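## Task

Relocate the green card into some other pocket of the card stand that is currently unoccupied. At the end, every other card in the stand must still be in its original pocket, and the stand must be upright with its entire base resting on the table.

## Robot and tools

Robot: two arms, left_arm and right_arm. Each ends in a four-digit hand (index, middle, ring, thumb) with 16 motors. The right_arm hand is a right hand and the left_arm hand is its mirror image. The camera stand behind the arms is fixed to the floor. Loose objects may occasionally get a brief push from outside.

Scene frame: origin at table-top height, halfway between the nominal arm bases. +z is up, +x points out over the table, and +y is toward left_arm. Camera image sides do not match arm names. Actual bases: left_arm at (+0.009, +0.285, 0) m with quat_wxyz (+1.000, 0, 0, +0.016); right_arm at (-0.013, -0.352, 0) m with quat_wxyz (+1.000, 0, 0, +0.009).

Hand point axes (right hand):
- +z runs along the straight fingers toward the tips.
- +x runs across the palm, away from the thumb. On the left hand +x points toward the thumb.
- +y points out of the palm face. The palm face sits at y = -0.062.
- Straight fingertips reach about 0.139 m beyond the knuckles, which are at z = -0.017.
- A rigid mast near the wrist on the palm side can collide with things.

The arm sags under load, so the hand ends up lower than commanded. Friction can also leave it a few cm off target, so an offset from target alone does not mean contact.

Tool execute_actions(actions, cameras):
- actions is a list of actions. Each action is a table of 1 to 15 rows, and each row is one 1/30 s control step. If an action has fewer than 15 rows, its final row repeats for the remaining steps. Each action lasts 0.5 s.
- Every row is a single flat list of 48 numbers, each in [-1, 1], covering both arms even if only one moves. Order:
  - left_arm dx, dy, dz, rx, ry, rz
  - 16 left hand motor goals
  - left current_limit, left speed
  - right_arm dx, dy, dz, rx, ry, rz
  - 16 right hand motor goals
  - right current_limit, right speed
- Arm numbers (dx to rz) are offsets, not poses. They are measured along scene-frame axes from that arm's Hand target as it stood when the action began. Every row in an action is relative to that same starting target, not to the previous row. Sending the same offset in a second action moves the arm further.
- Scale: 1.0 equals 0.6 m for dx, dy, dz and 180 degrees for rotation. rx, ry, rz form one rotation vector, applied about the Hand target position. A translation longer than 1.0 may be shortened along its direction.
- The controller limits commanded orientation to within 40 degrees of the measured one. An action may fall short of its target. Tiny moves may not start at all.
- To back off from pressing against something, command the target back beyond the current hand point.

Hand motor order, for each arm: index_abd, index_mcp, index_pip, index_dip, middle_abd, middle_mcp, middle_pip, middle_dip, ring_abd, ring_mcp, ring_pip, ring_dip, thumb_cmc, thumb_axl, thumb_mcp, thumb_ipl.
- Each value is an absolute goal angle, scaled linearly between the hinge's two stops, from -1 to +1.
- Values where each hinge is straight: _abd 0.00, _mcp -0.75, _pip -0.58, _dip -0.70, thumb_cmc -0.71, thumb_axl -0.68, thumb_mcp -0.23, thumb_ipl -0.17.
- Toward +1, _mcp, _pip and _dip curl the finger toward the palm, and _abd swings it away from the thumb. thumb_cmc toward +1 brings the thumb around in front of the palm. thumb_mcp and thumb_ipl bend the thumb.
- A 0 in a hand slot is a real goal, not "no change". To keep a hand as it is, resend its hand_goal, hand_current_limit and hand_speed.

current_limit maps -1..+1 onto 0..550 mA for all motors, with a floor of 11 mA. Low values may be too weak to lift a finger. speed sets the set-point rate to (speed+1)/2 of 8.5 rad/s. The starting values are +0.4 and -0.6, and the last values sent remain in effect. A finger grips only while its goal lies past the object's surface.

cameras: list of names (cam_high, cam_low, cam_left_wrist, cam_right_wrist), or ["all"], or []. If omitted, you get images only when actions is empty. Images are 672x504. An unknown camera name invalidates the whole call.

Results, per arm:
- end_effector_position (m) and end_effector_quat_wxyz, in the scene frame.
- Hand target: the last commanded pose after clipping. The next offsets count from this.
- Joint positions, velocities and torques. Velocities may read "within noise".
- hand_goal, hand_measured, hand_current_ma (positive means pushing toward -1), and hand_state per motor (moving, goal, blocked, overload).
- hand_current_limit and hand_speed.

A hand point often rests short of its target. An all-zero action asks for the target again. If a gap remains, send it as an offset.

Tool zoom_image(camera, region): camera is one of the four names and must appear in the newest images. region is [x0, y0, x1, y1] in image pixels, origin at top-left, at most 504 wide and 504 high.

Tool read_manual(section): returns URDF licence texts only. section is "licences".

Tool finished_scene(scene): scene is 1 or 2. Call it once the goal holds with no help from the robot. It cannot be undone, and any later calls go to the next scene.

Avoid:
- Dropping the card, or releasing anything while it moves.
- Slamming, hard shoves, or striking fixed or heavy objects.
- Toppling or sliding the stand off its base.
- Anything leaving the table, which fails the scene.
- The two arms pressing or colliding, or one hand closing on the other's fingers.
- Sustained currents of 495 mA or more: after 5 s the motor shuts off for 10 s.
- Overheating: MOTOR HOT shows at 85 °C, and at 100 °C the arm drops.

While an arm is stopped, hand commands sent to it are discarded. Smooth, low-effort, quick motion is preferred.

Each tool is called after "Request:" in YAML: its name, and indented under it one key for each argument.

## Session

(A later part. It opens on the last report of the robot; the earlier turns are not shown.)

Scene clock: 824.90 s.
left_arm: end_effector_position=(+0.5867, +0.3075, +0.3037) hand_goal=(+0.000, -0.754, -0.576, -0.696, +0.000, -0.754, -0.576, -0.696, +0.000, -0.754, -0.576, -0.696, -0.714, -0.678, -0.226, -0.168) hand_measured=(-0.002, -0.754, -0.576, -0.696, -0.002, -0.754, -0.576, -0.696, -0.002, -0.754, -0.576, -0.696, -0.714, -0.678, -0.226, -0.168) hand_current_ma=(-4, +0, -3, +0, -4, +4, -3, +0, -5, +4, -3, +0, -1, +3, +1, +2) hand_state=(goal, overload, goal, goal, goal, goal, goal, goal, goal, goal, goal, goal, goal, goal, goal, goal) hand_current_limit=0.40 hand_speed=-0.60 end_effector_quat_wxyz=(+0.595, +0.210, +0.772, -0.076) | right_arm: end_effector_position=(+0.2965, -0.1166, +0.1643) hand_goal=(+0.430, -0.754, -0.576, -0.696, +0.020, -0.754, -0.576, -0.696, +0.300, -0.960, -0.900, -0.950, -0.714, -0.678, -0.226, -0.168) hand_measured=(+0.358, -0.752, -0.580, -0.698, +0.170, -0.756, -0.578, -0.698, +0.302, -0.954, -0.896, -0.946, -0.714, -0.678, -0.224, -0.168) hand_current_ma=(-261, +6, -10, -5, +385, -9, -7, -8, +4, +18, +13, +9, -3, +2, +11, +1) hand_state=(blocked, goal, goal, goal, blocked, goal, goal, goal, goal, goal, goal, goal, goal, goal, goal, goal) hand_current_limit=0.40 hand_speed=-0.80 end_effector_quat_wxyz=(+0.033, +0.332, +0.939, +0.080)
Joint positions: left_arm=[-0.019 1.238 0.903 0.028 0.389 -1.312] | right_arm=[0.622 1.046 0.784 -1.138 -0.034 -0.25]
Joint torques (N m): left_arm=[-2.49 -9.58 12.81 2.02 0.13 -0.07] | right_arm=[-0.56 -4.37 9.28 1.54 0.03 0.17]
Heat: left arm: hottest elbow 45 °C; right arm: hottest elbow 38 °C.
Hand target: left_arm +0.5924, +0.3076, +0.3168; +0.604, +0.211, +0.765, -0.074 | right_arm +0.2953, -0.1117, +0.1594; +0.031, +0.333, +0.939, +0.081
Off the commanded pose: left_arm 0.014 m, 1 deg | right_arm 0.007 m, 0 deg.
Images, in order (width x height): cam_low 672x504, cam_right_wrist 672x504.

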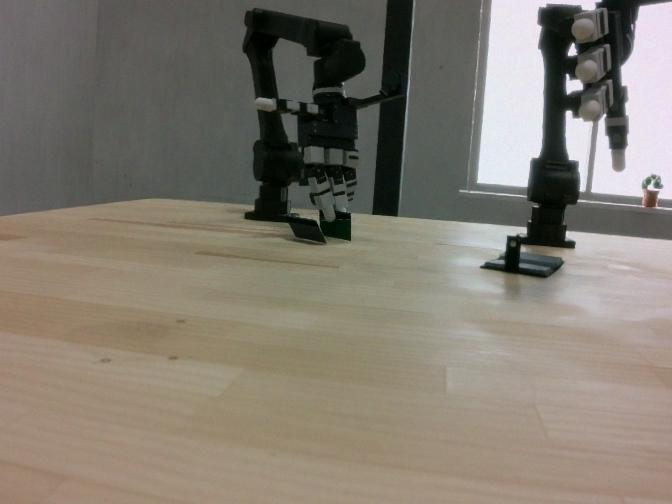

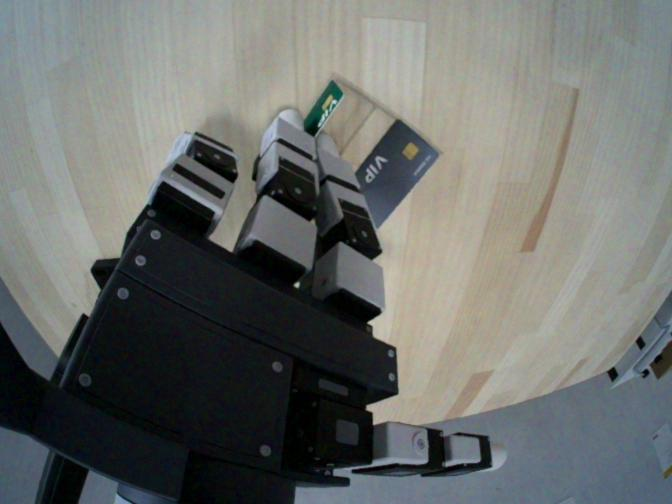

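Request:
execute_actions:
  actions:
    - [[0,0,0,0,0,0,0,-0.754,-0.576,-0.696,0,-0.754,-0.576,-0.696,0,-0.754,-0.576,-0.696,-0.714,-0.678,-0.226,-0.168,0.4,-0.6,0.0253,0.0185,0.047,0.0111,-0.0153,0,0.43,-0.754,-0.576,-0.696,0.04,-0.754,-0.576,-0.696,0.3,-0.96,-0.9,-0.95,-0.714,-0.678,-0.226,-0.168,0.4,-0.8]]
    - [[0,0,0,0,0,0,0,-0.754,-0.576,-0.696,0,-0.754,-0.576,-0.696,0,-0.754,-0.576,-0.696,-0.714,-0.678,-0.226,-0.168,0.4,-0.6,0,0,0.028,0,0,0,0.43,-0.754,-0.576,-0.696,0.04,-0.754,-0.576,-0.696,0.3,-0.96,-0.9,-0.95,-0.714,-0.678,-0.226,-0.168,0.4,-0.8]]
  cameras: ["cam_right_wrist", "cam_low"]

Request:
zoom_image:
  camera: "cam_right_wrist"
  region: [250, 30, 410, 180]

Request:
zoom_image:
  camera: "cam_low"
  region: [270, 170, 370, 256]

Scene clock: 839.87 s.
left_arm: end_effector_position=(+0.5867, +0.3075, +0.3037) hand_goal=(+0.000, -0.754, -0.576, -0.696, +0.000, -0.754, -0.576, -0.696, +0.000, -0.754, -0.576, -0.696, -0.714, -0.678, -0.226, -0.168) hand_measured=(-0.002, -0.754, -0.576, -0.696, -0.002, -0.754, -0.576, -0.696, -0.002, -0.754, -0.576, -0.696, -0.714, -0.678, -0.226, -0.168) hand_current_ma=(-4, +0, -3, +0, -4, +4, -3, +0, -5, +4, -3, +0, -1, +3, +1, +2) hand_state=(goal, overload, goal, goal, goal, goal, goal, goal, goal, goal, goal, goal, goal, goal, goal, goal) hand_current_limit=0.40 hand_speed=-0.60 end_effector_quat_wxyz=(+0.595, +0.210, +0.772, -0.076) | right_arm: end_effector_position=(+0.2990, -0.1147, +0.1730) hand_goal=(+0.430, -0.754, -0.576, -0.696, +0.040, -0.754, -0.576, -0.696, +0.300, -0.960, -0.900, -0.950, -0.714, -0.678, -0.226, -0.168) hand_measured=(+0.358, -0.752, -0.580, -0.698, +0.170, -0.756, -0.578, -0.698, +0.302, -0.954, -0.896, -0.946, -0.714, -0.678, -0.224, -0.168) hand_current_ma=(-261, +6, -9, -5, +385, -9, -7, -8, +4, +18, +13, +9, -3, +2, +11, +1) hand_state=(blocked, goal, goal, goal, blocked, goal, goal, goal, goal, goal, goal, goal, goal, goal, goal, goal) hand_current_limit=0.40 hand_speed=-0.80 end_effector_quat_wxyz=(+0.035, +0.332, +0.939, +0.082)
Joint positions: left_arm=[-0.019 1.238 0.903 0.028 0.389 -1.312] | right_arm=[0.622 1.046 0.806 -1.155 -0.034 -0.25]
Joint torques (N m): left_arm=[-2.49 -9.52 12.81 2.02 0.13 -0.07] | right_arm=[-0.56 -5.95 15.6 0.65 0.09 0.16]
Heat: left arm: hottest elbow 45 °C; right arm: hottest elbow 37 °C.
Hand target: left_arm +0.5924, +0.3076, +0.3168; +0.604, +0.211, +0.765, -0.074 | right_arm +0.3104, -0.1006, +0.2044; +0.048, +0.332, +0.936, +0.105
Off the commanded pose: left_arm 0.014 m, 1 deg | right_arm 0.036 m, 3 deg.
Images, in order (width x height): cam_low 672x504, cam_right_wrist 672x504.

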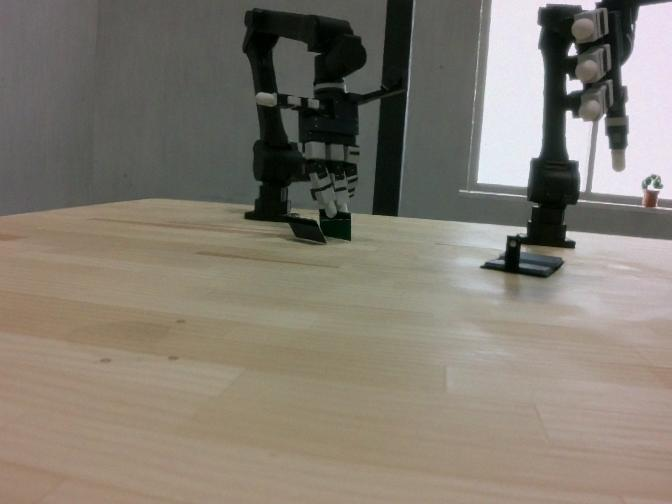

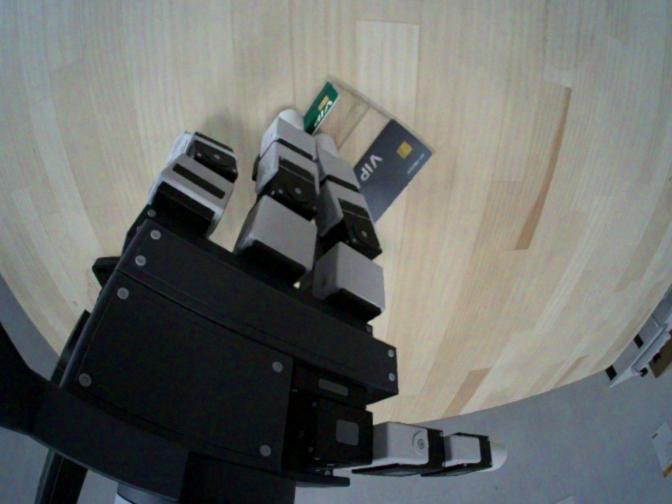

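Scaled by 3.150 from the camera's 672x504 image, which has a finer 960x720 frame.

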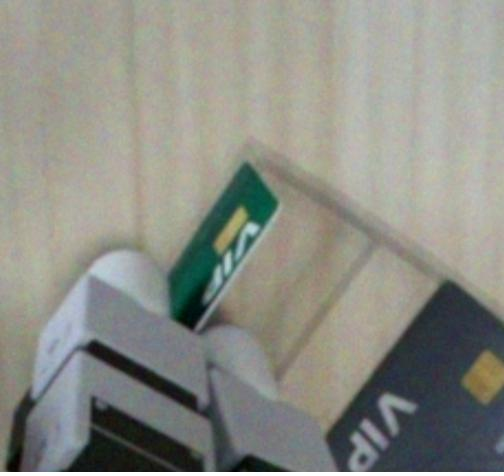

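Scaled by 5.040 from the camera's 672x504 image, which has a finer 960x720 frame.

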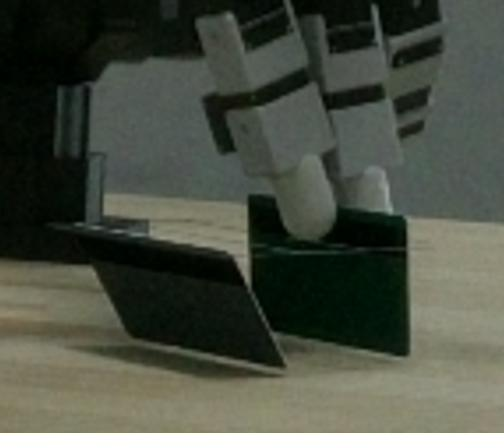

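Request:
execute_actions:
  actions:
    - [[0,0,0,0,0,0,0,-0.754,-0.576,-0.696,0,-0.754,-0.576,-0.696,0,-0.754,-0.576,-0.696,-0.714,-0.678,-0.226,-0.168,0.4,-0.6,0,0,0,0,0,0,0.355,-0.754,-0.576,-0.696,0.23,-0.754,-0.576,-0.696,0.35,-0.96,-0.9,-0.95,-0.714,-0.678,-0.226,-0.168,0.4,-0.8]]
    - [[0,0,0,0,0,0,0,-0.754,-0.576,-0.696,0,-0.754,-0.576,-0.696,0,-0.754,-0.576,-0.696,-0.714,-0.678,-0.226,-0.168,0.4,-0.6,0,0,0,0,0,0,0.355,-0.754,-0.576,-0.696,0.23,-0.96,-0.9,-0.95,0.3,-0.96,-0.9,-0.95,-0.714,-0.678,-0.226,-0.168,0.4,-0.7]]
    - [[0,0,0,0,0,0,0,-0.754,-0.576,-0.696,0,-0.754,-0.576,-0.696,0,-0.754,-0.576,-0.696,-0.714,-0.678,-0.226,-0.168,0.4,-0.6,0,0,0,0,0,0,0.355,-0.754,-0.576,-0.696,0.05,-0.96,-0.9,-0.95,-0.1,-0.96,-0.9,-0.95,-0.714,-0.678,-0.226,-0.168,0.4,-0.7]]
    - [[0,0,0,0,0,0,0,-0.754,-0.576,-0.696,0,-0.754,-0.576,-0.696,0,-0.754,-0.576,-0.696,-0.714,-0.678,-0.226,-0.168,0.4,-0.6,0,0,0,0,0,0,0.355,-0.754,-0.576,-0.696,0.03,-0.96,-0.9,-0.95,-0.2,-0.754,-0.576,-0.696,-0.714,-0.678,-0.226,-0.168,0.4,-0.7]]
  cameras: ["cam_right_wrist", "cam_low"]

Request:
zoom_image:
  camera: "cam_right_wrist"
  region: [200, 30, 400, 200]

Request:
zoom_image:
  camera: "cam_low"
  region: [270, 170, 370, 256]

Scene clock: 868.47 s.
left_arm: end_effector_position=(+0.5867, +0.3075, +0.3037) hand_goal=(+0.000, -0.754, -0.576, -0.696, +0.000, -0.754, -0.576, -0.696, +0.000, -0.754, -0.576, -0.696, -0.714, -0.678, -0.226, -0.168) hand_measured=(-0.002, -0.754, -0.576, -0.696, -0.002, -0.754, -0.576, -0.696, -0.002, -0.754, -0.576, -0.696, -0.714, -0.678, -0.226, -0.168) hand_current_ma=(-4, +0, -3, +0, -4, +4, -3, +0, -5, +4, -3, +0, -1, +3, +1, +2) hand_state=(goal, overload, goal, goal, goal, goal, goal, goal, goal, goal, goal, goal, goal, goal, goal, goal) hand_current_limit=0.40 hand_speed=-0.60 end_effector_quat_wxyz=(+0.595, +0.210, +0.772, -0.076) | right_arm: end_effector_position=(+0.2990, -0.1147, +0.1730) hand_goal=(+0.354, -0.754, -0.576, -0.696, +0.030, -0.960, -0.900, -0.950, -0.200, -0.754, -0.576, -0.696, -0.714, -0.678, -0.226, -0.168) hand_measured=(+0.346, -0.752, -0.580, -0.698, +0.036, -0.952, -0.896, -0.946, -0.196, -0.756, -0.578, -0.698, -0.714, -0.678, -0.224, -0.168) hand_current_ma=(-21, +6, -9, -5, +14, +28, +14, +10, +13, -7, -8, -9, -3, +2, +11, +1) hand_state=(goal, goal, goal, goal, goal, goal, goal, goal, goal, goal, goal, goal, goal, goal, goal, goal) hand_current_limit=0.40 hand_speed=-0.70 end_effector_quat_wxyz=(+0.035, +0.332, +0.939, +0.082)
Joint positions: left_arm=[-0.019 1.238 0.903 0.028 0.389 -1.312] | right_arm=[0.622 1.046 0.806 -1.156 -0.034 -0.25]
Joint torques (N m): left_arm=[-2.55 -9.58 12.81 2.02 0.13 -0.07] | right_arm=[-0.21 -5.77 15.68 0.65 0.06 0.17]
Heat: left arm: hottest elbow 46 °C; right arm: hottest elbow 42 °C.
Hand target: left_arm +0.5924, +0.3076, +0.3168; +0.604, +0.211, +0.765, -0.074 | right_arm +0.3104, -0.1006, +0.2044; +0.048, +0.332, +0.936, +0.105
Off the commanded pose: left_arm 0.014 m, 1 deg | right_arm 0.036 m, 3 deg.
Images, in order (width x height): cam_low 672x504, cam_right_wrist 672x504.

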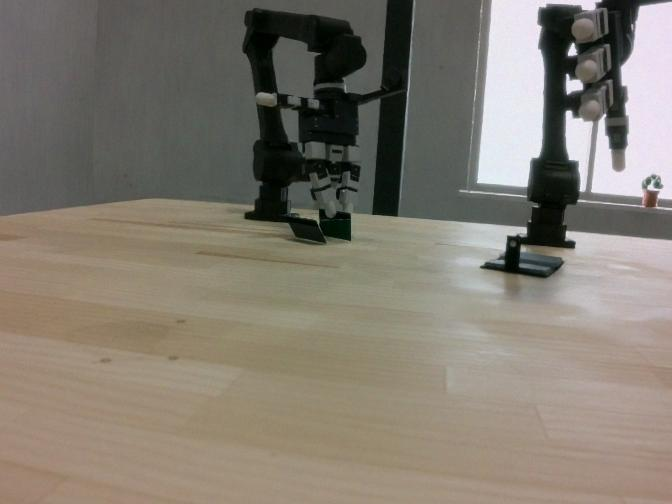

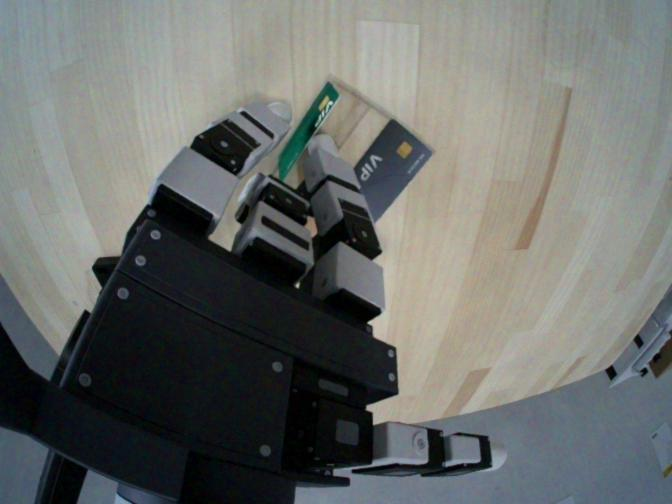

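Scaled by 2.520 from the camera's 672x504 image, which has a finer 960x720 frame.

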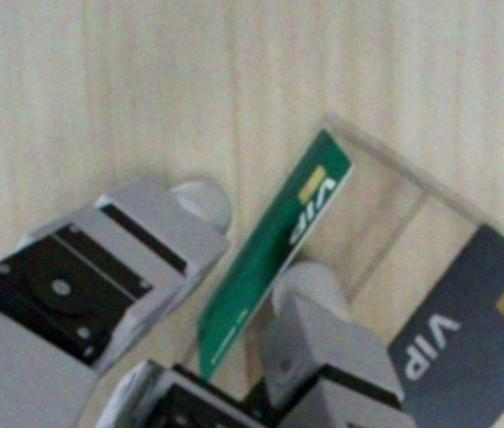

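Scaled by 5.040 from the camera's 672x504 image, which has a finer 960x720 frame.

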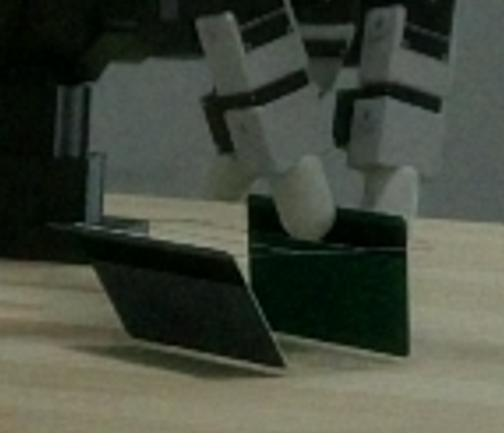

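Request:
execute_actions:
  actions:
    - [[0,0,0,0,0,0,0,-0.754,-0.576,-0.696,0,-0.754,-0.576,-0.696,0,-0.754,-0.576,-0.696,-0.714,-0.678,-0.226,-0.168,0.4,-0.6,-0.0212,-0.0153,-0.0707,-0.0111,0.0153,0,0.354,-0.754,-0.576,-0.696,0.03,-0.96,-0.9,-0.95,-0.2,-0.754,-0.576,-0.696,-0.714,-0.678,-0.226,-0.168,0.4,-0.7]]
    - [[0,0,0,0,0,0,0,-0.754,-0.576,-0.696,0,-0.754,-0.576,-0.696,0,-0.754,-0.576,-0.696,-0.714,-0.678,-0.226,-0.168,0.4,-0.6,0,0,0,0,0,0,0.354,-0.754,-0.576,-0.696,0.03,-0.96,-0.9,-0.95,-0.3,-0.754,-0.576,-0.696,-0.714,-0.678,-0.226,-0.168,0.4,-0.7]]
  cameras: ["cam_right_wrist", "cam_low"]

Request:
zoom_image:
  camera: "cam_right_wrist"
  region: [200, 30, 400, 200]

Request:
zoom_image:
  camera: "cam_low"
  region: [270, 170, 370, 256]

Scene clock: 876.57 s.
left_arm: end_effector_position=(+0.5867, +0.3075, +0.3037) hand_goal=(+0.000, -0.754, -0.576, -0.696, +0.000, -0.754, -0.576, -0.696, +0.000, -0.754, -0.576, -0.696, -0.714, -0.678, -0.226, -0.168) hand_measured=(-0.002, -0.754, -0.576, -0.696, -0.002, -0.754, -0.576, -0.696, -0.002, -0.754, -0.576, -0.696, -0.714, -0.678, -0.226, -0.168) hand_current_ma=(-4, +0, -3, +0, -4, +4, -3, +0, -5, +4, -3, +0, -1, +3, +1, +2) hand_state=(goal, overload, goal, goal, goal, goal, goal, goal, goal, goal, goal, goal, goal, goal, goal, goal) hand_current_limit=0.40 hand_speed=-0.60 end_effector_quat_wxyz=(+0.595, +0.210, +0.772, -0.076) | right_arm: end_effector_position=(+0.2990, -0.1147, +0.1680) hand_goal=(+0.354, -0.754, -0.576, -0.696, +0.030, -0.960, -0.900, -0.950, -0.300, -0.754, -0.576, -0.696, -0.714, -0.678, -0.226, -0.168) hand_measured=(+0.346, -0.752, -0.580, -0.698, +0.036, -0.952, -0.896, -0.946, -0.286, -0.756, -0.578, -0.698, -0.714, -0.678, -0.224, -0.168) hand_current_ma=(-21, +6, -9, -5, +14, +27, +13, +10, +43, -7, -7, -9, -3, +2, +11, +1) hand_state=(goal, goal, goal, goal, goal, goal, goal, goal, goal, goal, goal, goal, goal, goal, goal, goal) hand_current_limit=0.40 hand_speed=-0.70 end_effector_quat_wxyz=(+0.034, +0.332, +0.939, +0.081)
Joint positions: left_arm=[-0.019 1.238 0.903 0.028 0.389 -1.312] | right_arm=[0.622 1.051 0.797 -1.144 -0.034 -0.25]
Joint torques (N m): left_arm=[-2.49 -9.58 12.79 2.02 0.13 -0.07] | right_arm=[-0.38 -4.31 9.2 1.61 0.05 0.16]
Heat: left arm: hottest elbow 46 °C; right arm: hottest elbow 43 °C.
Hand target: left_arm +0.5924, +0.3076, +0.3168; +0.604, +0.211, +0.765, -0.074 | right_arm +0.2978, -0.1098, +0.1621; +0.031, +0.333, +0.939, +0.081
Off the commanded pose: left_arm 0.014 m, 1 deg | right_arm 0.008 m, 0 deg.
Images, in order (width x height): cam_low 672x504, cam_right_wrist 672x504.

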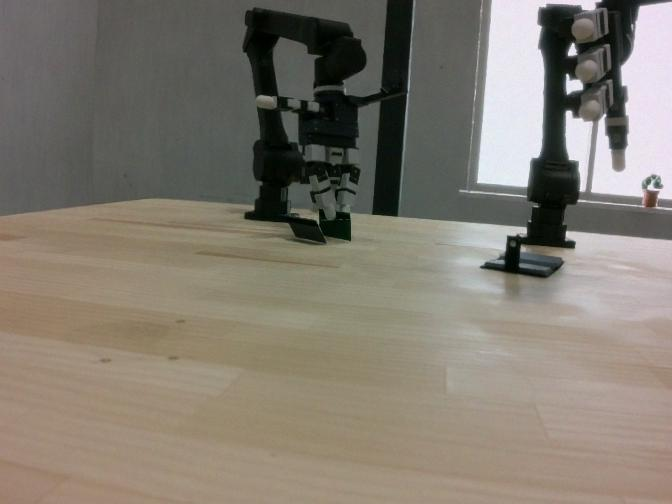

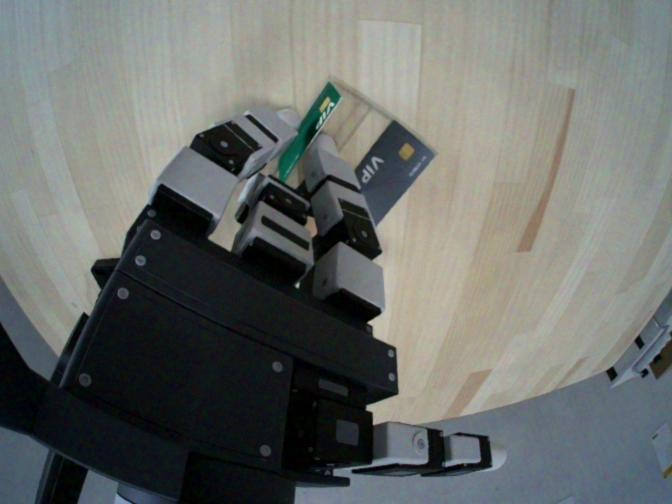

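Scaled by 2.520 from the camera's 672x504 image, which has a finer 960x720 frame.

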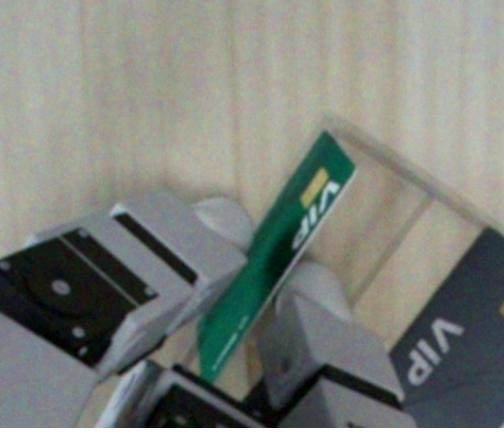

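Scaled by 5.040 from the camera's 672x504 image, which has a finer 960x720 frame.

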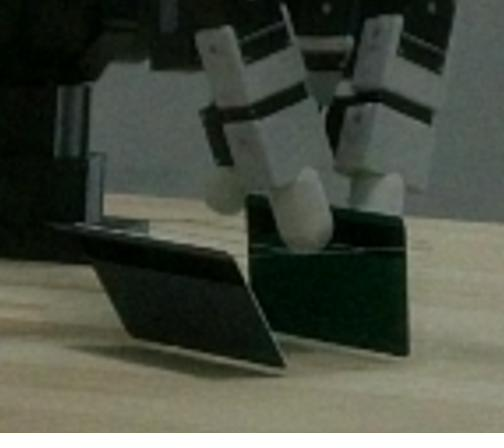

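Request:
execute_actions:
  actions:
    - [[0,0,0,0,0,0,0,-0.754,-0.576,-0.696,0,-0.754,-0.576,-0.696,0,-0.754,-0.576,-0.696,-0.714,-0.678,-0.226,-0.168,0.4,-0.6,0,0,0,0,0,0,0.4,-0.754,-0.576,-0.696,0.03,-0.96,-0.9,-0.95,-0.38,-0.754,-0.576,-0.696,-0.714,-0.678,-0.226,-0.168,0.4,-0.8]]
    - [[0,0,0,0,0,0,0,-0.754,-0.576,-0.696,0,-0.754,-0.576,-0.696,0,-0.754,-0.576,-0.696,-0.714,-0.678,-0.226,-0.168,0.4,-0.6,0,0,0,0,0,0,0.44,-0.754,-0.576,-0.696,0.03,-0.96,-0.9,-0.95,-0.44,-0.754,-0.576,-0.696,-0.714,-0.678,-0.226,-0.168,0.4,-0.8]]
  cameras: ["cam_right_wrist", "cam_low"]

Request:
zoom_image:
  camera: "cam_right_wrist"
  region: [200, 30, 400, 200]

Request:
zoom_image:
  camera: "cam_low"
  region: [270, 170, 370, 256]

Scene clock: 884.77 s.
left_arm: end_effector_position=(+0.5867, +0.3075, +0.3037) hand_goal=(+0.000, -0.754, -0.576, -0.696, +0.000, -0.754, -0.576, -0.696, +0.000, -0.754, -0.576, -0.696, -0.714, -0.678, -0.226, -0.168) hand_measured=(-0.002, -0.754, -0.576, -0.696, -0.002, -0.754, -0.576, -0.696, -0.002, -0.754, -0.576, -0.696, -0.714, -0.678, -0.226, -0.168) hand_current_ma=(-4, +0, -3, +0, -4, +4, -3, +0, -5, +4, -3, +0, -1, +3, +1, +2) hand_state=(goal, overload, goal, goal, goal, goal, goal, goal, goal, goal, goal, goal, goal, goal, goal, goal) hand_current_limit=0.40 hand_speed=-0.60 end_effector_quat_wxyz=(+0.595, +0.210, +0.772, -0.076) | right_arm: end_effector_position=(+0.2990, -0.1147, +0.1680) hand_goal=(+0.440, -0.754, -0.576, -0.696, +0.030, -0.960, -0.900, -0.950, -0.440, -0.754, -0.576, -0.696, -0.714, -0.678, -0.226, -0.168) hand_measured=(+0.394, -0.752, -0.578, -0.698, +0.028, -0.962, -0.898, -0.946, -0.366, -0.752, -0.576, -0.698, -0.714, -0.678, -0.224, -0.168) hand_current_ma=(-157, +7, -4, -5, -6, -3, +3, +9, +267, +5, -2, -8, -3, +2, +11, +1) hand_state=(blocked, goal, goal, goal, goal, goal, goal, goal, blocked, goal, goal, goal, goal, goal, goal, goal) hand_current_limit=0.40 hand_speed=-0.80 end_effector_quat_wxyz=(+0.034, +0.332, +0.939, +0.081)
Joint positions: left_arm=[-0.019 1.238 0.903 0.028 0.389 -1.312] | right_arm=[0.622 1.051 0.797 -1.144 -0.034 -0.25]
Joint torques (N m): left_arm=[-2.55 -9.58 12.79 2.02 0.13 -0.07] | right_arm=[-0.26 -4.25 9.21 1.58 0.04 0.15]
Heat: left arm: hottest elbow 46 °C; right arm: hottest elbow 41 °C.
Hand target: left_arm +0.5924, +0.3076, +0.3168; +0.604, +0.211, +0.765, -0.074 | right_arm +0.2978, -0.1098, +0.1621; +0.031, +0.333, +0.939, +0.081
Off the commanded pose: left_arm 0.014 m, 1 deg | right_arm 0.008 m, 0 deg.
Images, in order (width x height): cam_low 672x504, cam_right_wrist 672x504.

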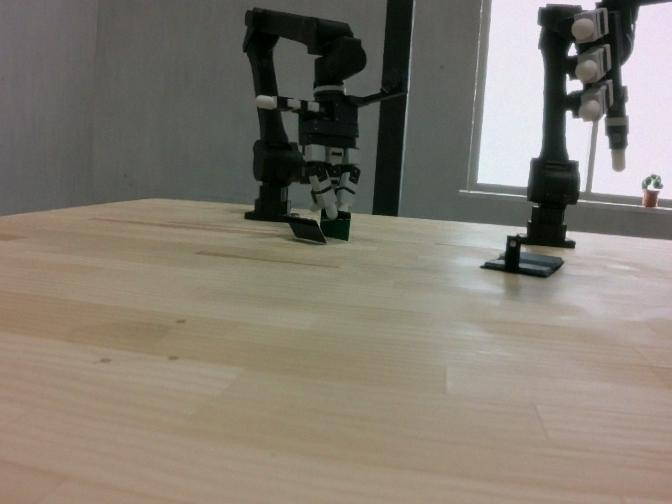

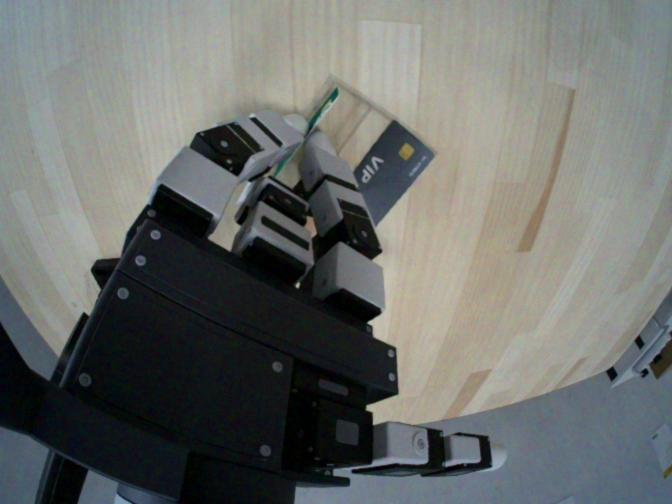

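Scaled by 2.520 from the camera's 672x504 image, which has a finer 960x720 frame.

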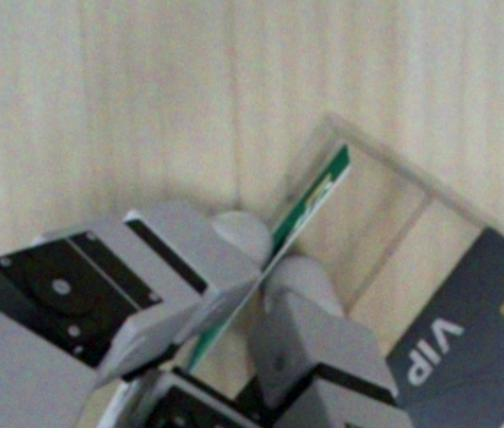

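Scaled by 5.040 from the camera's 672x504 image, which has a finer 960x720 frame.

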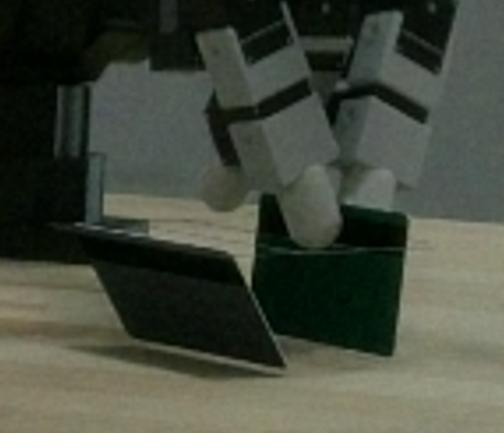

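Request:
execute_actions:
  actions:
    - [[0,0,0,0,0,0,0,-0.754,-0.576,-0.696,0,-0.754,-0.576,-0.696,0,-0.754,-0.576,-0.696,-0.714,-0.678,-0.226,-0.168,0.4,-0.6,0.021,0.0153,0.055,0.0111,-0.0153,0,0.44,-0.754,-0.576,-0.696,0.03,-0.96,-0.9,-0.95,-0.44,-0.754,-0.576,-0.696,-0.714,-0.678,-0.226,-0.168,0.4,-0.8]]
    - [[0,0,0,0,0,0,0,-0.754,-0.576,-0.696,0,-0.754,-0.576,-0.696,0,-0.754,-0.576,-0.696,-0.714,-0.678,-0.226,-0.168,0.4,-0.6,0,0,0.0405,0,0,0,0.44,-0.754,-0.576,-0.696,0.03,-0.96,-0.9,-0.95,-0.44,-0.754,-0.576,-0.696,-0.714,-0.678,-0.226,-0.168,0.4,-0.8]]
  cameras: ["cam_right_wrist", "cam_low"]

Request:
zoom_image:
  camera: "cam_right_wrist"
  region: [200, 30, 400, 200]

Request:
zoom_image:
  camera: "cam_low"
  region: [270, 170, 370, 256]

Scene clock: 896.77 s.
left_arm: end_effector_position=(+0.5867, +0.3075, +0.3037) hand_goal=(+0.000, -0.754, -0.576, -0.696, +0.000, -0.754, -0.576, -0.696, +0.000, -0.754, -0.576, -0.696, -0.714, -0.678, -0.226, -0.168) hand_measured=(-0.002, -0.754, -0.576, -0.696, -0.002, -0.754, -0.576, -0.696, -0.002, -0.754, -0.576, -0.696, -0.714, -0.678, -0.226, -0.168) hand_current_ma=(-4, +0, -3, +0, -4, +4, -3, +0, -5, +4, -3, +0, -1, +3, +1, +2) hand_state=(goal, overload, goal, goal, goal, goal, goal, goal, goal, goal, goal, goal, goal, goal, goal, goal) hand_current_limit=0.40 hand_speed=-0.60 end_effector_quat_wxyz=(+0.595, +0.210, +0.772, -0.076) | right_arm: end_effector_position=(+0.3002, -0.1138, +0.1842) hand_goal=(+0.440, -0.754, -0.576, -0.696, +0.030, -0.960, -0.900, -0.950, -0.440, -0.754, -0.576, -0.696, -0.714, -0.678, -0.226, -0.168) hand_measured=(+0.394, -0.752, -0.578, -0.698, +0.028, -0.962, -0.898, -0.946, -0.366, -0.752, -0.576, -0.698, -0.714, -0.678, -0.224, -0.168) hand_current_ma=(-157, +7, -4, -5, -6, -3, +3, +9, +267, +6, -2, -8, -3, +2, +11, +1) hand_state=(blocked, goal, goal, goal, goal, goal, goal, goal, blocked, goal, goal, goal, goal, goal, goal, goal) hand_current_limit=0.40 hand_speed=-0.80 end_effector_quat_wxyz=(+0.032, +0.332, +0.940, +0.078)
Joint positions: left_arm=[-0.019 1.238 0.903 0.028 0.389 -1.312] | right_arm=[0.622 1.048 0.84 -1.197 -0.034 -0.25]
Joint torques (N m): left_arm=[-2.49 -9.64 12.79 2.02 0.13 -0.07] | right_arm=[-0.38 -6.48 15.61 0.69 0.05 0.16]
Heat: left arm: hottest elbow 46 °C; right arm: hottest elbow 40 °C.
Hand target: left_arm +0.5924, +0.3076, +0.3168; +0.604, +0.211, +0.765, -0.074 | right_arm +0.3103, -0.1007, +0.2193; +0.048, +0.332, +0.936, +0.105
Off the commanded pose: left_arm 0.014 m, 1 deg | right_arm 0.039 m, 4 deg.
Images, in order (width x height): cam_low 672x504, cam_right_wrist 672x504.

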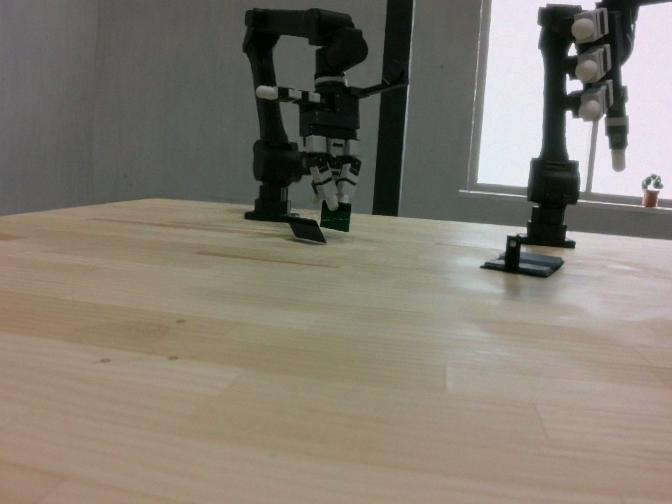

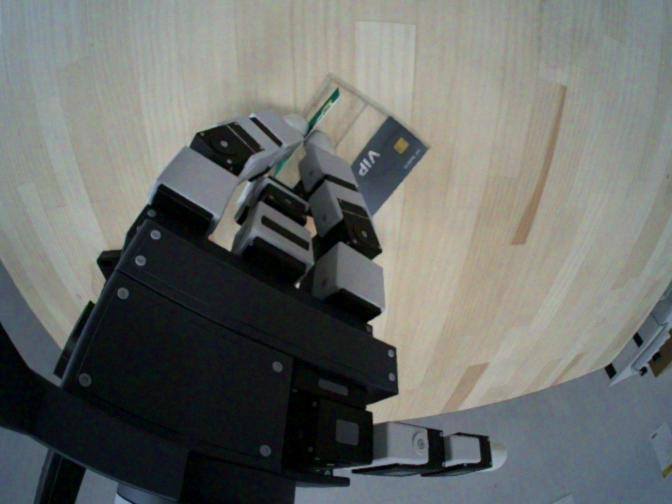

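Scaled by 2.520 from the camera's 672x504 image, which has a finer 960x720 frame.

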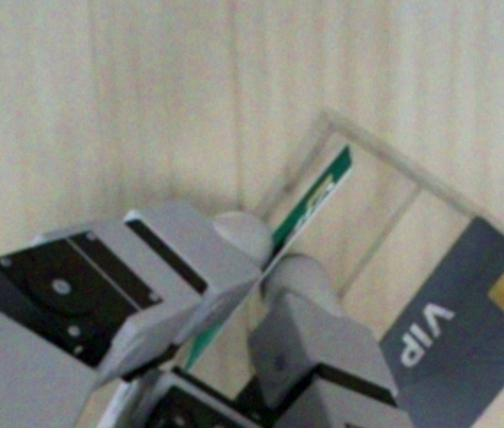

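Scaled by 5.040 from the camera's 672x504 image, which has a finer 960x720 frame.

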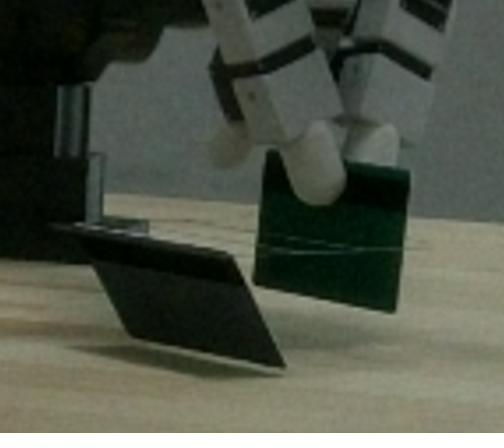

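Request:
execute_actions:
  actions:
    - [[0,0,0,0,0,0,0,-0.754,-0.576,-0.696,0,-0.754,-0.576,-0.696,0,-0.754,-0.576,-0.696,-0.714,-0.678,-0.226,-0.168,0.4,-0.6,0,0,0.0375,0,0,0,0.44,-0.754,-0.576,-0.696,0.03,-0.96,-0.9,-0.95,-0.44,-0.754,-0.576,-0.696,-0.714,-0.678,-0.226,-0.168,0.4,-0.8]]
    - [[0,0,0,0,0,0,0,-0.754,-0.576,-0.696,0,-0.754,-0.576,-0.696,0,-0.754,-0.576,-0.696,-0.714,-0.678,-0.226,-0.168,0.4,-0.6,0,0,0.0375,0,0,0,0.44,-0.754,-0.576,-0.696,0.03,-0.96,-0.9,-0.95,-0.44,-0.754,-0.576,-0.696,-0.714,-0.678,-0.226,-0.168,0.4,-0.8]]
  cameras: ["cam_right_wrist", "cam_low"]

Request:
zoom_image:
  camera: "cam_right_wrist"
  region: [220, 30, 420, 200]

Request:
zoom_image:
  camera: "cam_low"
  region: [270, 160, 370, 256]

Scene clock: 903.97 s.
left_arm: end_effector_position=(+0.5867, +0.3075, +0.3037) hand_goal=(+0.000, -0.754, -0.576, -0.696, +0.000, -0.754, -0.576, -0.696, +0.000, -0.754, -0.576, -0.696, -0.714, -0.678, -0.226, -0.168) hand_measured=(-0.002, -0.754, -0.576, -0.696, -0.002, -0.754, -0.576, -0.696, -0.002, -0.754, -0.576, -0.696, -0.714, -0.678, -0.226, -0.168) hand_current_ma=(-4, +0, -3, +0, -4, +4, -3, +0, -5, +4, -3, +0, -1, +3, +1, +2) hand_state=(goal, overload, goal, goal, goal, goal, goal, goal, goal, goal, goal, goal, goal, goal, goal, goal) hand_current_limit=0.40 hand_speed=-0.60 end_effector_quat_wxyz=(+0.595, +0.210, +0.772, -0.076) | right_arm: end_effector_position=(+0.3027, -0.1120, +0.2292) hand_goal=(+0.440, -0.754, -0.576, -0.696, +0.030, -0.960, -0.900, -0.950, -0.440, -0.754, -0.576, -0.696, -0.714, -0.678, -0.226, -0.168) hand_measured=(+0.394, -0.752, -0.578, -0.698, +0.028, -0.962, -0.898, -0.946, -0.366, -0.752, -0.576, -0.698, -0.714, -0.678, -0.224, -0.168) hand_current_ma=(-157, +7, -4, -5, -6, -3, +3, +9, +267, +6, -1, -8, -3, +2, +11, +1) hand_state=(blocked, goal, goal, goal, goal, goal, goal, goal, blocked, goal, goal, goal, goal, goal, goal, goal) hand_current_limit=0.40 hand_speed=-0.80 end_effector_quat_wxyz=(+0.032, +0.332, +0.939, +0.079)
Joint positions: left_arm=[-0.019 1.238 0.903 0.028 0.389 -1.312] | right_arm=[0.622 1.037 0.952 -1.318 -0.034 -0.25]
Joint torques (N m): left_arm=[-2.43 -9.64 12.81 2 0.13 -0.07] | right_arm=[-0.73 -6.07 15.83 0.68 0.05 0.16]
Heat: left arm: hottest elbow 46 °C; right arm: hottest elbow 40 °C.
Hand target: left_arm +0.5924, +0.3076, +0.3168; +0.604, +0.211, +0.765, -0.074 | right_arm +0.3103, -0.1006, +0.2643; +0.048, +0.332, +0.936, +0.105
Off the commanded pose: left_arm 0.014 m, 1 deg | right_arm 0.038 m, 4 deg.
Images, in order (width x height): cam_low 672x504, cam_right_wrist 672x504.

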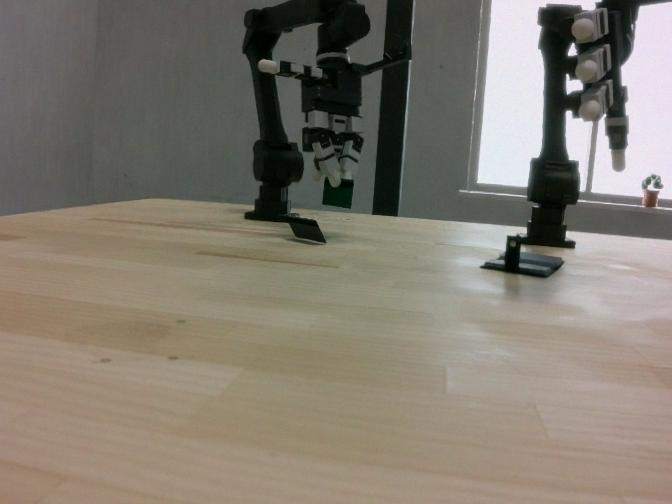

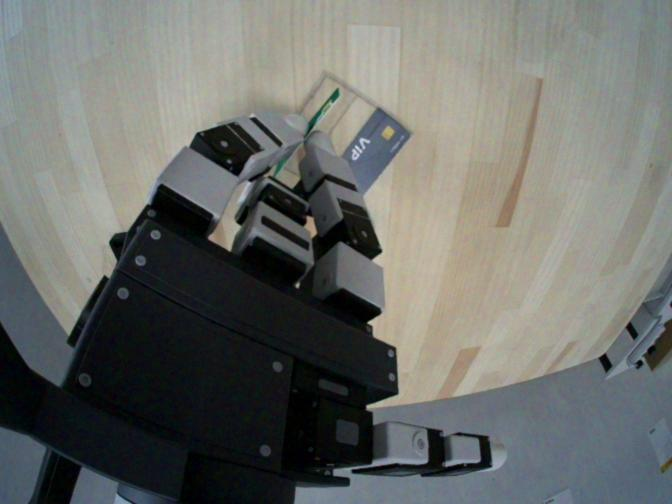

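Scaled by 2.520 from the camera's 672x504 image, which has a finer 960x720 frame.

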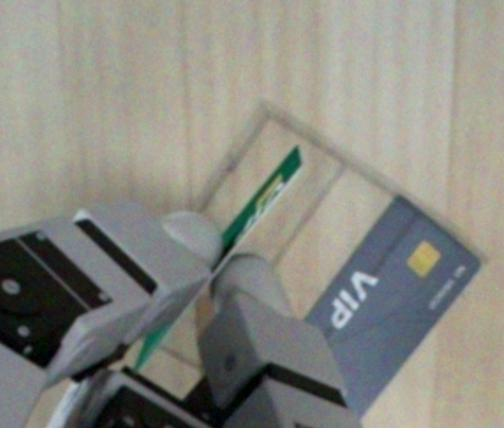

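Scaled by 5.040 from the camera's 672x504 image, which has a finer 960x720 frame.

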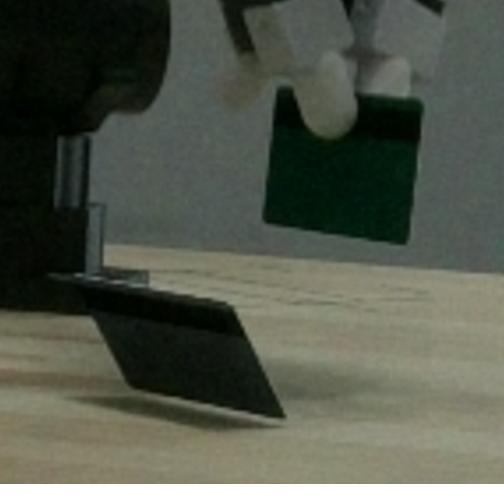

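Request:
execute_actions:
  actions:
    - [[0,0,0,0,0,0,0,-0.754,-0.576,-0.696,0,-0.754,-0.576,-0.696,0,-0.754,-0.576,-0.696,-0.714,-0.678,-0.226,-0.168,0.4,-0.6,0.0217,-0.0235,0.005,0,0,0,0.44,-0.754,-0.576,-0.696,0.03,-0.96,-0.9,-0.95,-0.44,-0.754,-0.576,-0.696,-0.714,-0.678,-0.226,-0.168,0.4,-0.8]]
    - [[0,0,0,0,0,0,0,-0.754,-0.576,-0.696,0,-0.754,-0.576,-0.696,0,-0.754,-0.576,-0.696,-0.714,-0.678,-0.226,-0.168,0.4,-0.6,0.0217,-0.0235,0.005,0,0,0.0,0.44,-0.754,-0.576,-0.696,0.03,-0.96,-0.9,-0.95,-0.44,-0.754,-0.576,-0.696,-0.714,-0.678,-0.226,-0.168,0.4,-0.8]]
  cameras: ["cam_right_wrist", "cam_low"]

Request:
zoom_image:
  camera: "cam_right_wrist"
  region: [220, 30, 420, 200]

Request:
zoom_image:
  camera: "cam_low"
  region: [270, 160, 370, 256]

Scene clock: 923.93 s.
left_arm: end_effector_position=(+0.5867, +0.3075, +0.3037) hand_goal=(+0.000, -0.754, -0.576, -0.696, +0.000, -0.754, -0.576, -0.696, +0.000, -0.754, -0.576, -0.696, -0.714, -0.678, -0.226, -0.168) hand_measured=(-0.002, -0.754, -0.576, -0.696, -0.002, -0.754, -0.576, -0.696, -0.002, -0.754, -0.576, -0.696, -0.714, -0.678, -0.226, -0.168) hand_current_ma=(-4, +0, -3, +0, -4, +4, -3, +0, -5, +4, -3, +0, -1, +3, +1, +2) hand_state=(goal, overload, goal, goal, goal, goal, goal, goal, goal, goal, goal, goal, goal, goal, goal, goal) hand_current_limit=0.40 hand_speed=-0.60 end_effector_quat_wxyz=(+0.595, +0.210, +0.772, -0.076) | right_arm: end_effector_position=(+0.3217, -0.1340, +0.2406) hand_goal=(+0.440, -0.754, -0.576, -0.696, +0.030, -0.960, -0.900, -0.950, -0.440, -0.754, -0.576, -0.696, -0.714, -0.678, -0.226, -0.168) hand_measured=(+0.394, -0.752, -0.578, -0.698, +0.028, -0.962, -0.898, -0.946, -0.366, -0.752, -0.576, -0.698, -0.716, -0.678, -0.224, -0.168) hand_current_ma=(-157, +7, -4, -5, -6, -3, +3, +9, +267, +6, -1, -8, -3, +2, +11, +1) hand_state=(blocked, goal, goal, goal, goal, goal, goal, goal, blocked, goal, goal, goal, goal, goal, goal, goal) hand_current_limit=0.40 hand_speed=-0.80 end_effector_quat_wxyz=(+0.033, +0.336, +0.937, +0.087)
Joint positions: left_arm=[-0.019 1.238 0.903 0.028 0.389 -1.312] | right_arm=[0.518 1.037 0.977 -1.334 -0.059 -0.341]
Joint torques (N m): left_arm=[-2.49 -9.64 12.79 2.03 0.13 -0.07] | right_arm=[-2.73 -4.78 16.18 0.57 -0.04 -0.16]
Heat: left arm: hottest elbow 46 °C; right arm: hottest elbow 43 °C.
Hand target: left_arm +0.5924, +0.3076, +0.3168; +0.604, +0.211, +0.765, -0.074 | right_arm +0.3365, -0.1289, +0.2703; +0.048, +0.332, +0.936, +0.105
Off the commanded pose: left_arm 0.014 m, 1 deg | right_arm 0.034 m, 3 deg.
Images, in order (width x height): cam_low 672x504, cam_right_wrist 672x504.

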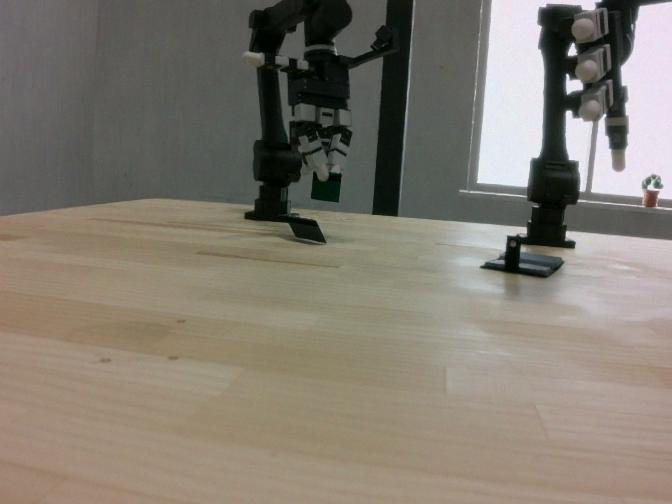

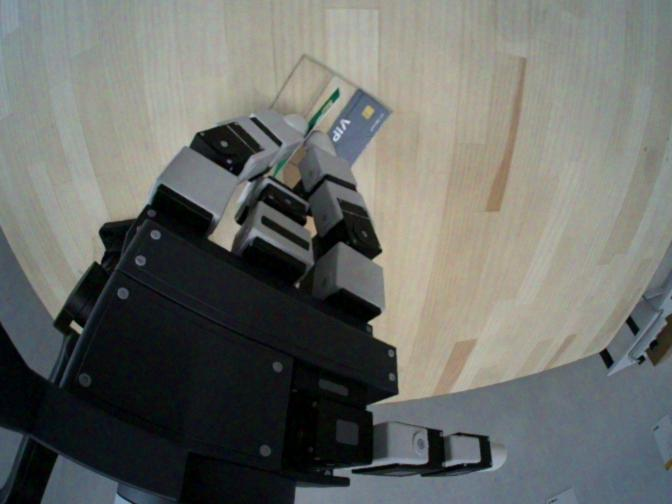

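Scaled by 2.520 from the camera's 672x504 image, which has a finer 960x720 frame.

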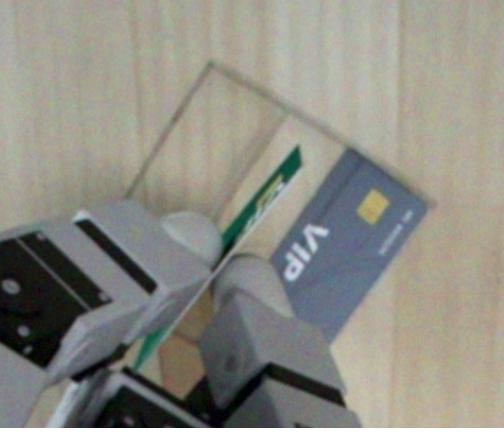

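Scaled by 5.040 from the camera's 672x504 image, which has a finer 960x720 frame.

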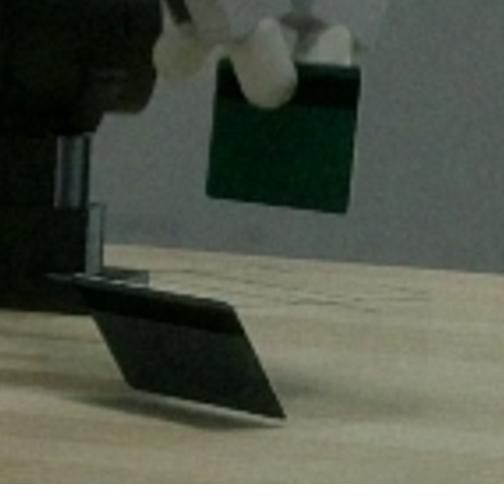

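Request:
execute_actions:
  actions: []
  cameras: ["cam_low","cam_right_wrist","cam_high"]

Request:
zoom_image:
  camera: "cam_right_wrist"
  region: [220, 30, 420, 200]

Request:
zoom_image:
  camera: "cam_low"
  region: [250, 150, 450, 320]

Scene clock: 944.10 s.
left_arm: end_effector_position=(+0.5867, +0.3075, +0.3037) hand_goal=(+0.000, -0.754, -0.576, -0.696, +0.000, -0.754, -0.576, -0.696, +0.000, -0.754, -0.576, -0.696, -0.714, -0.678, -0.226, -0.168) hand_measured=(-0.002, -0.754, -0.576, -0.696, -0.002, -0.754, -0.576, -0.696, -0.002, -0.754, -0.576, -0.696, -0.714, -0.678, -0.226, -0.168) hand_current_ma=(-4, +0, -3, +0, -4, +4, -3, +0, -5, +4, -3, +0, -1, +3, +1, +2) hand_state=(goal, overload, goal, goal, goal, goal, goal, goal, goal, goal, goal, goal, goal, goal, goal, goal) hand_current_limit=0.40 hand_speed=-0.60 end_effector_quat_wxyz=(+0.595, +0.210, +0.772, -0.076) | right_arm: end_effector_position=(+0.3217, -0.1340, +0.2406) hand_goal=(+0.440, -0.754, -0.576, -0.696, +0.030, -0.960, -0.900, -0.950, -0.440, -0.754, -0.576, -0.696, -0.714, -0.678, -0.226, -0.168) hand_measured=(+0.394, -0.752, -0.578, -0.698, +0.028, -0.962, -0.898, -0.946, -0.366, -0.752, -0.576, -0.698, -0.716, -0.678, -0.224, -0.168) hand_current_ma=(-157, +7, -4, -5, -6, -3, +3, +9, +267, +6, -1, -8, -3, +2, +11, +1) hand_state=(blocked, goal, goal, goal, goal, goal, goal, goal, blocked, goal, goal, goal, goal, goal, goal, goal) hand_current_limit=0.40 hand_speed=-0.80 end_effector_quat_wxyz=(+0.034, +0.336, +0.937, +0.087)
Joint positions: left_arm=[-0.019 1.238 0.903 0.028 0.389 -1.312] | right_arm=[0.518 1.037 0.977 -1.334 -0.059 -0.342]
Joint velocities: within noise
Joint torques (N m): left_arm=[-2.49 -9.58 12.81 2.02 0.13 -0.07] | right_arm=[-2.84 -4.84 16.06 0.5 -0.05 -0.18]
Heat: left arm: hottest elbow 46 °C; right arm: hottest elbow 44 °C.
Hand target: left_arm +0.5924, +0.3076, +0.3168; +0.604, +0.211, +0.765, -0.074 | right_arm +0.3365, -0.1289, +0.2703; +0.048, +0.332, +0.936, +0.105
Off the commanded pose: left_arm 0.014 m, 1 deg | right_arm 0.034 m, 3 deg.
Images, in order (width x height): cam_high 672x504, cam_low 672x504, cam_right_wrist 672x504.

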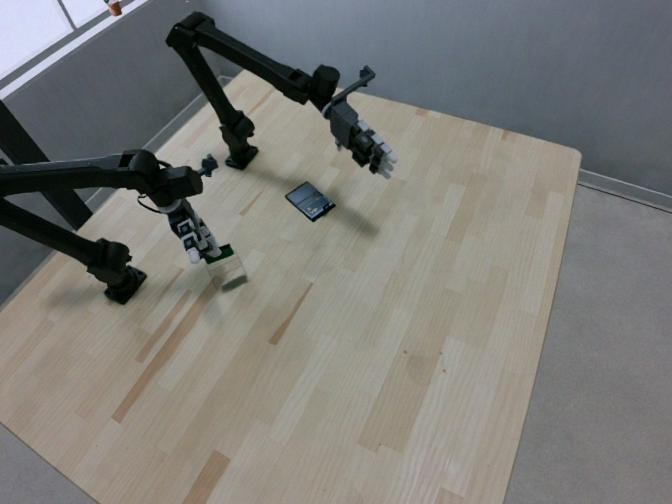

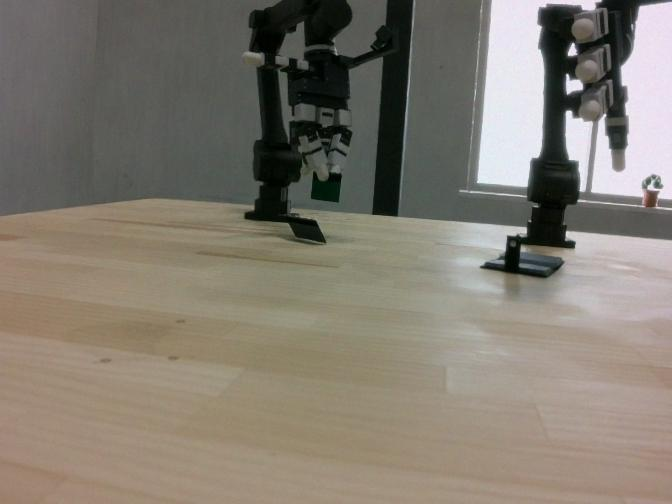

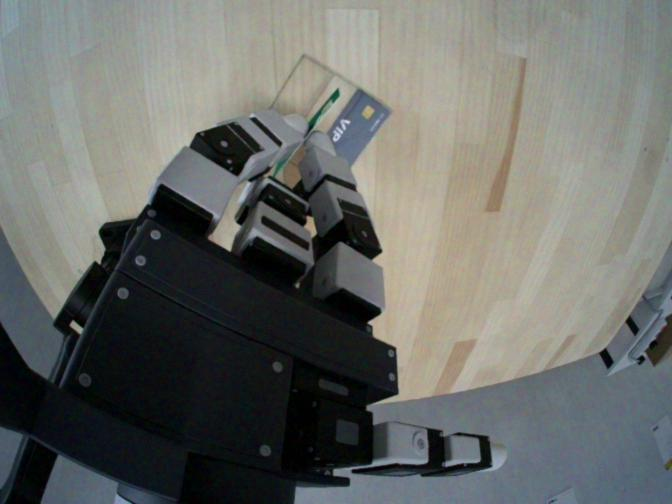

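Scaled by 2.520 from the camera's 672x504 image, which has a finer 960x720 frame.

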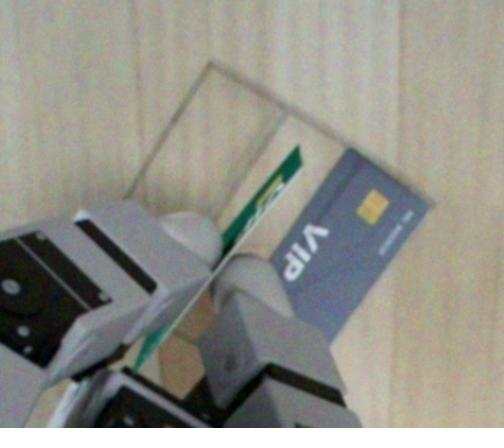

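Scaled by 2.520 from the camera's 672x504 image, which has a finer 960x720 frame.

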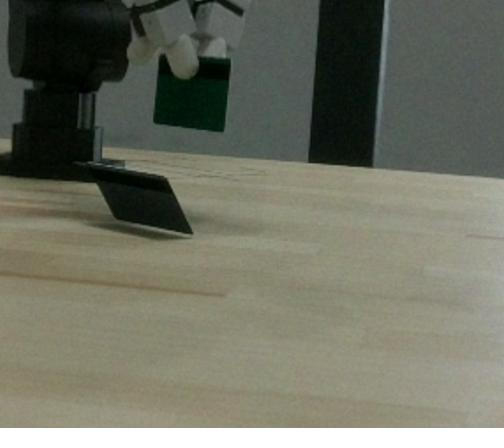

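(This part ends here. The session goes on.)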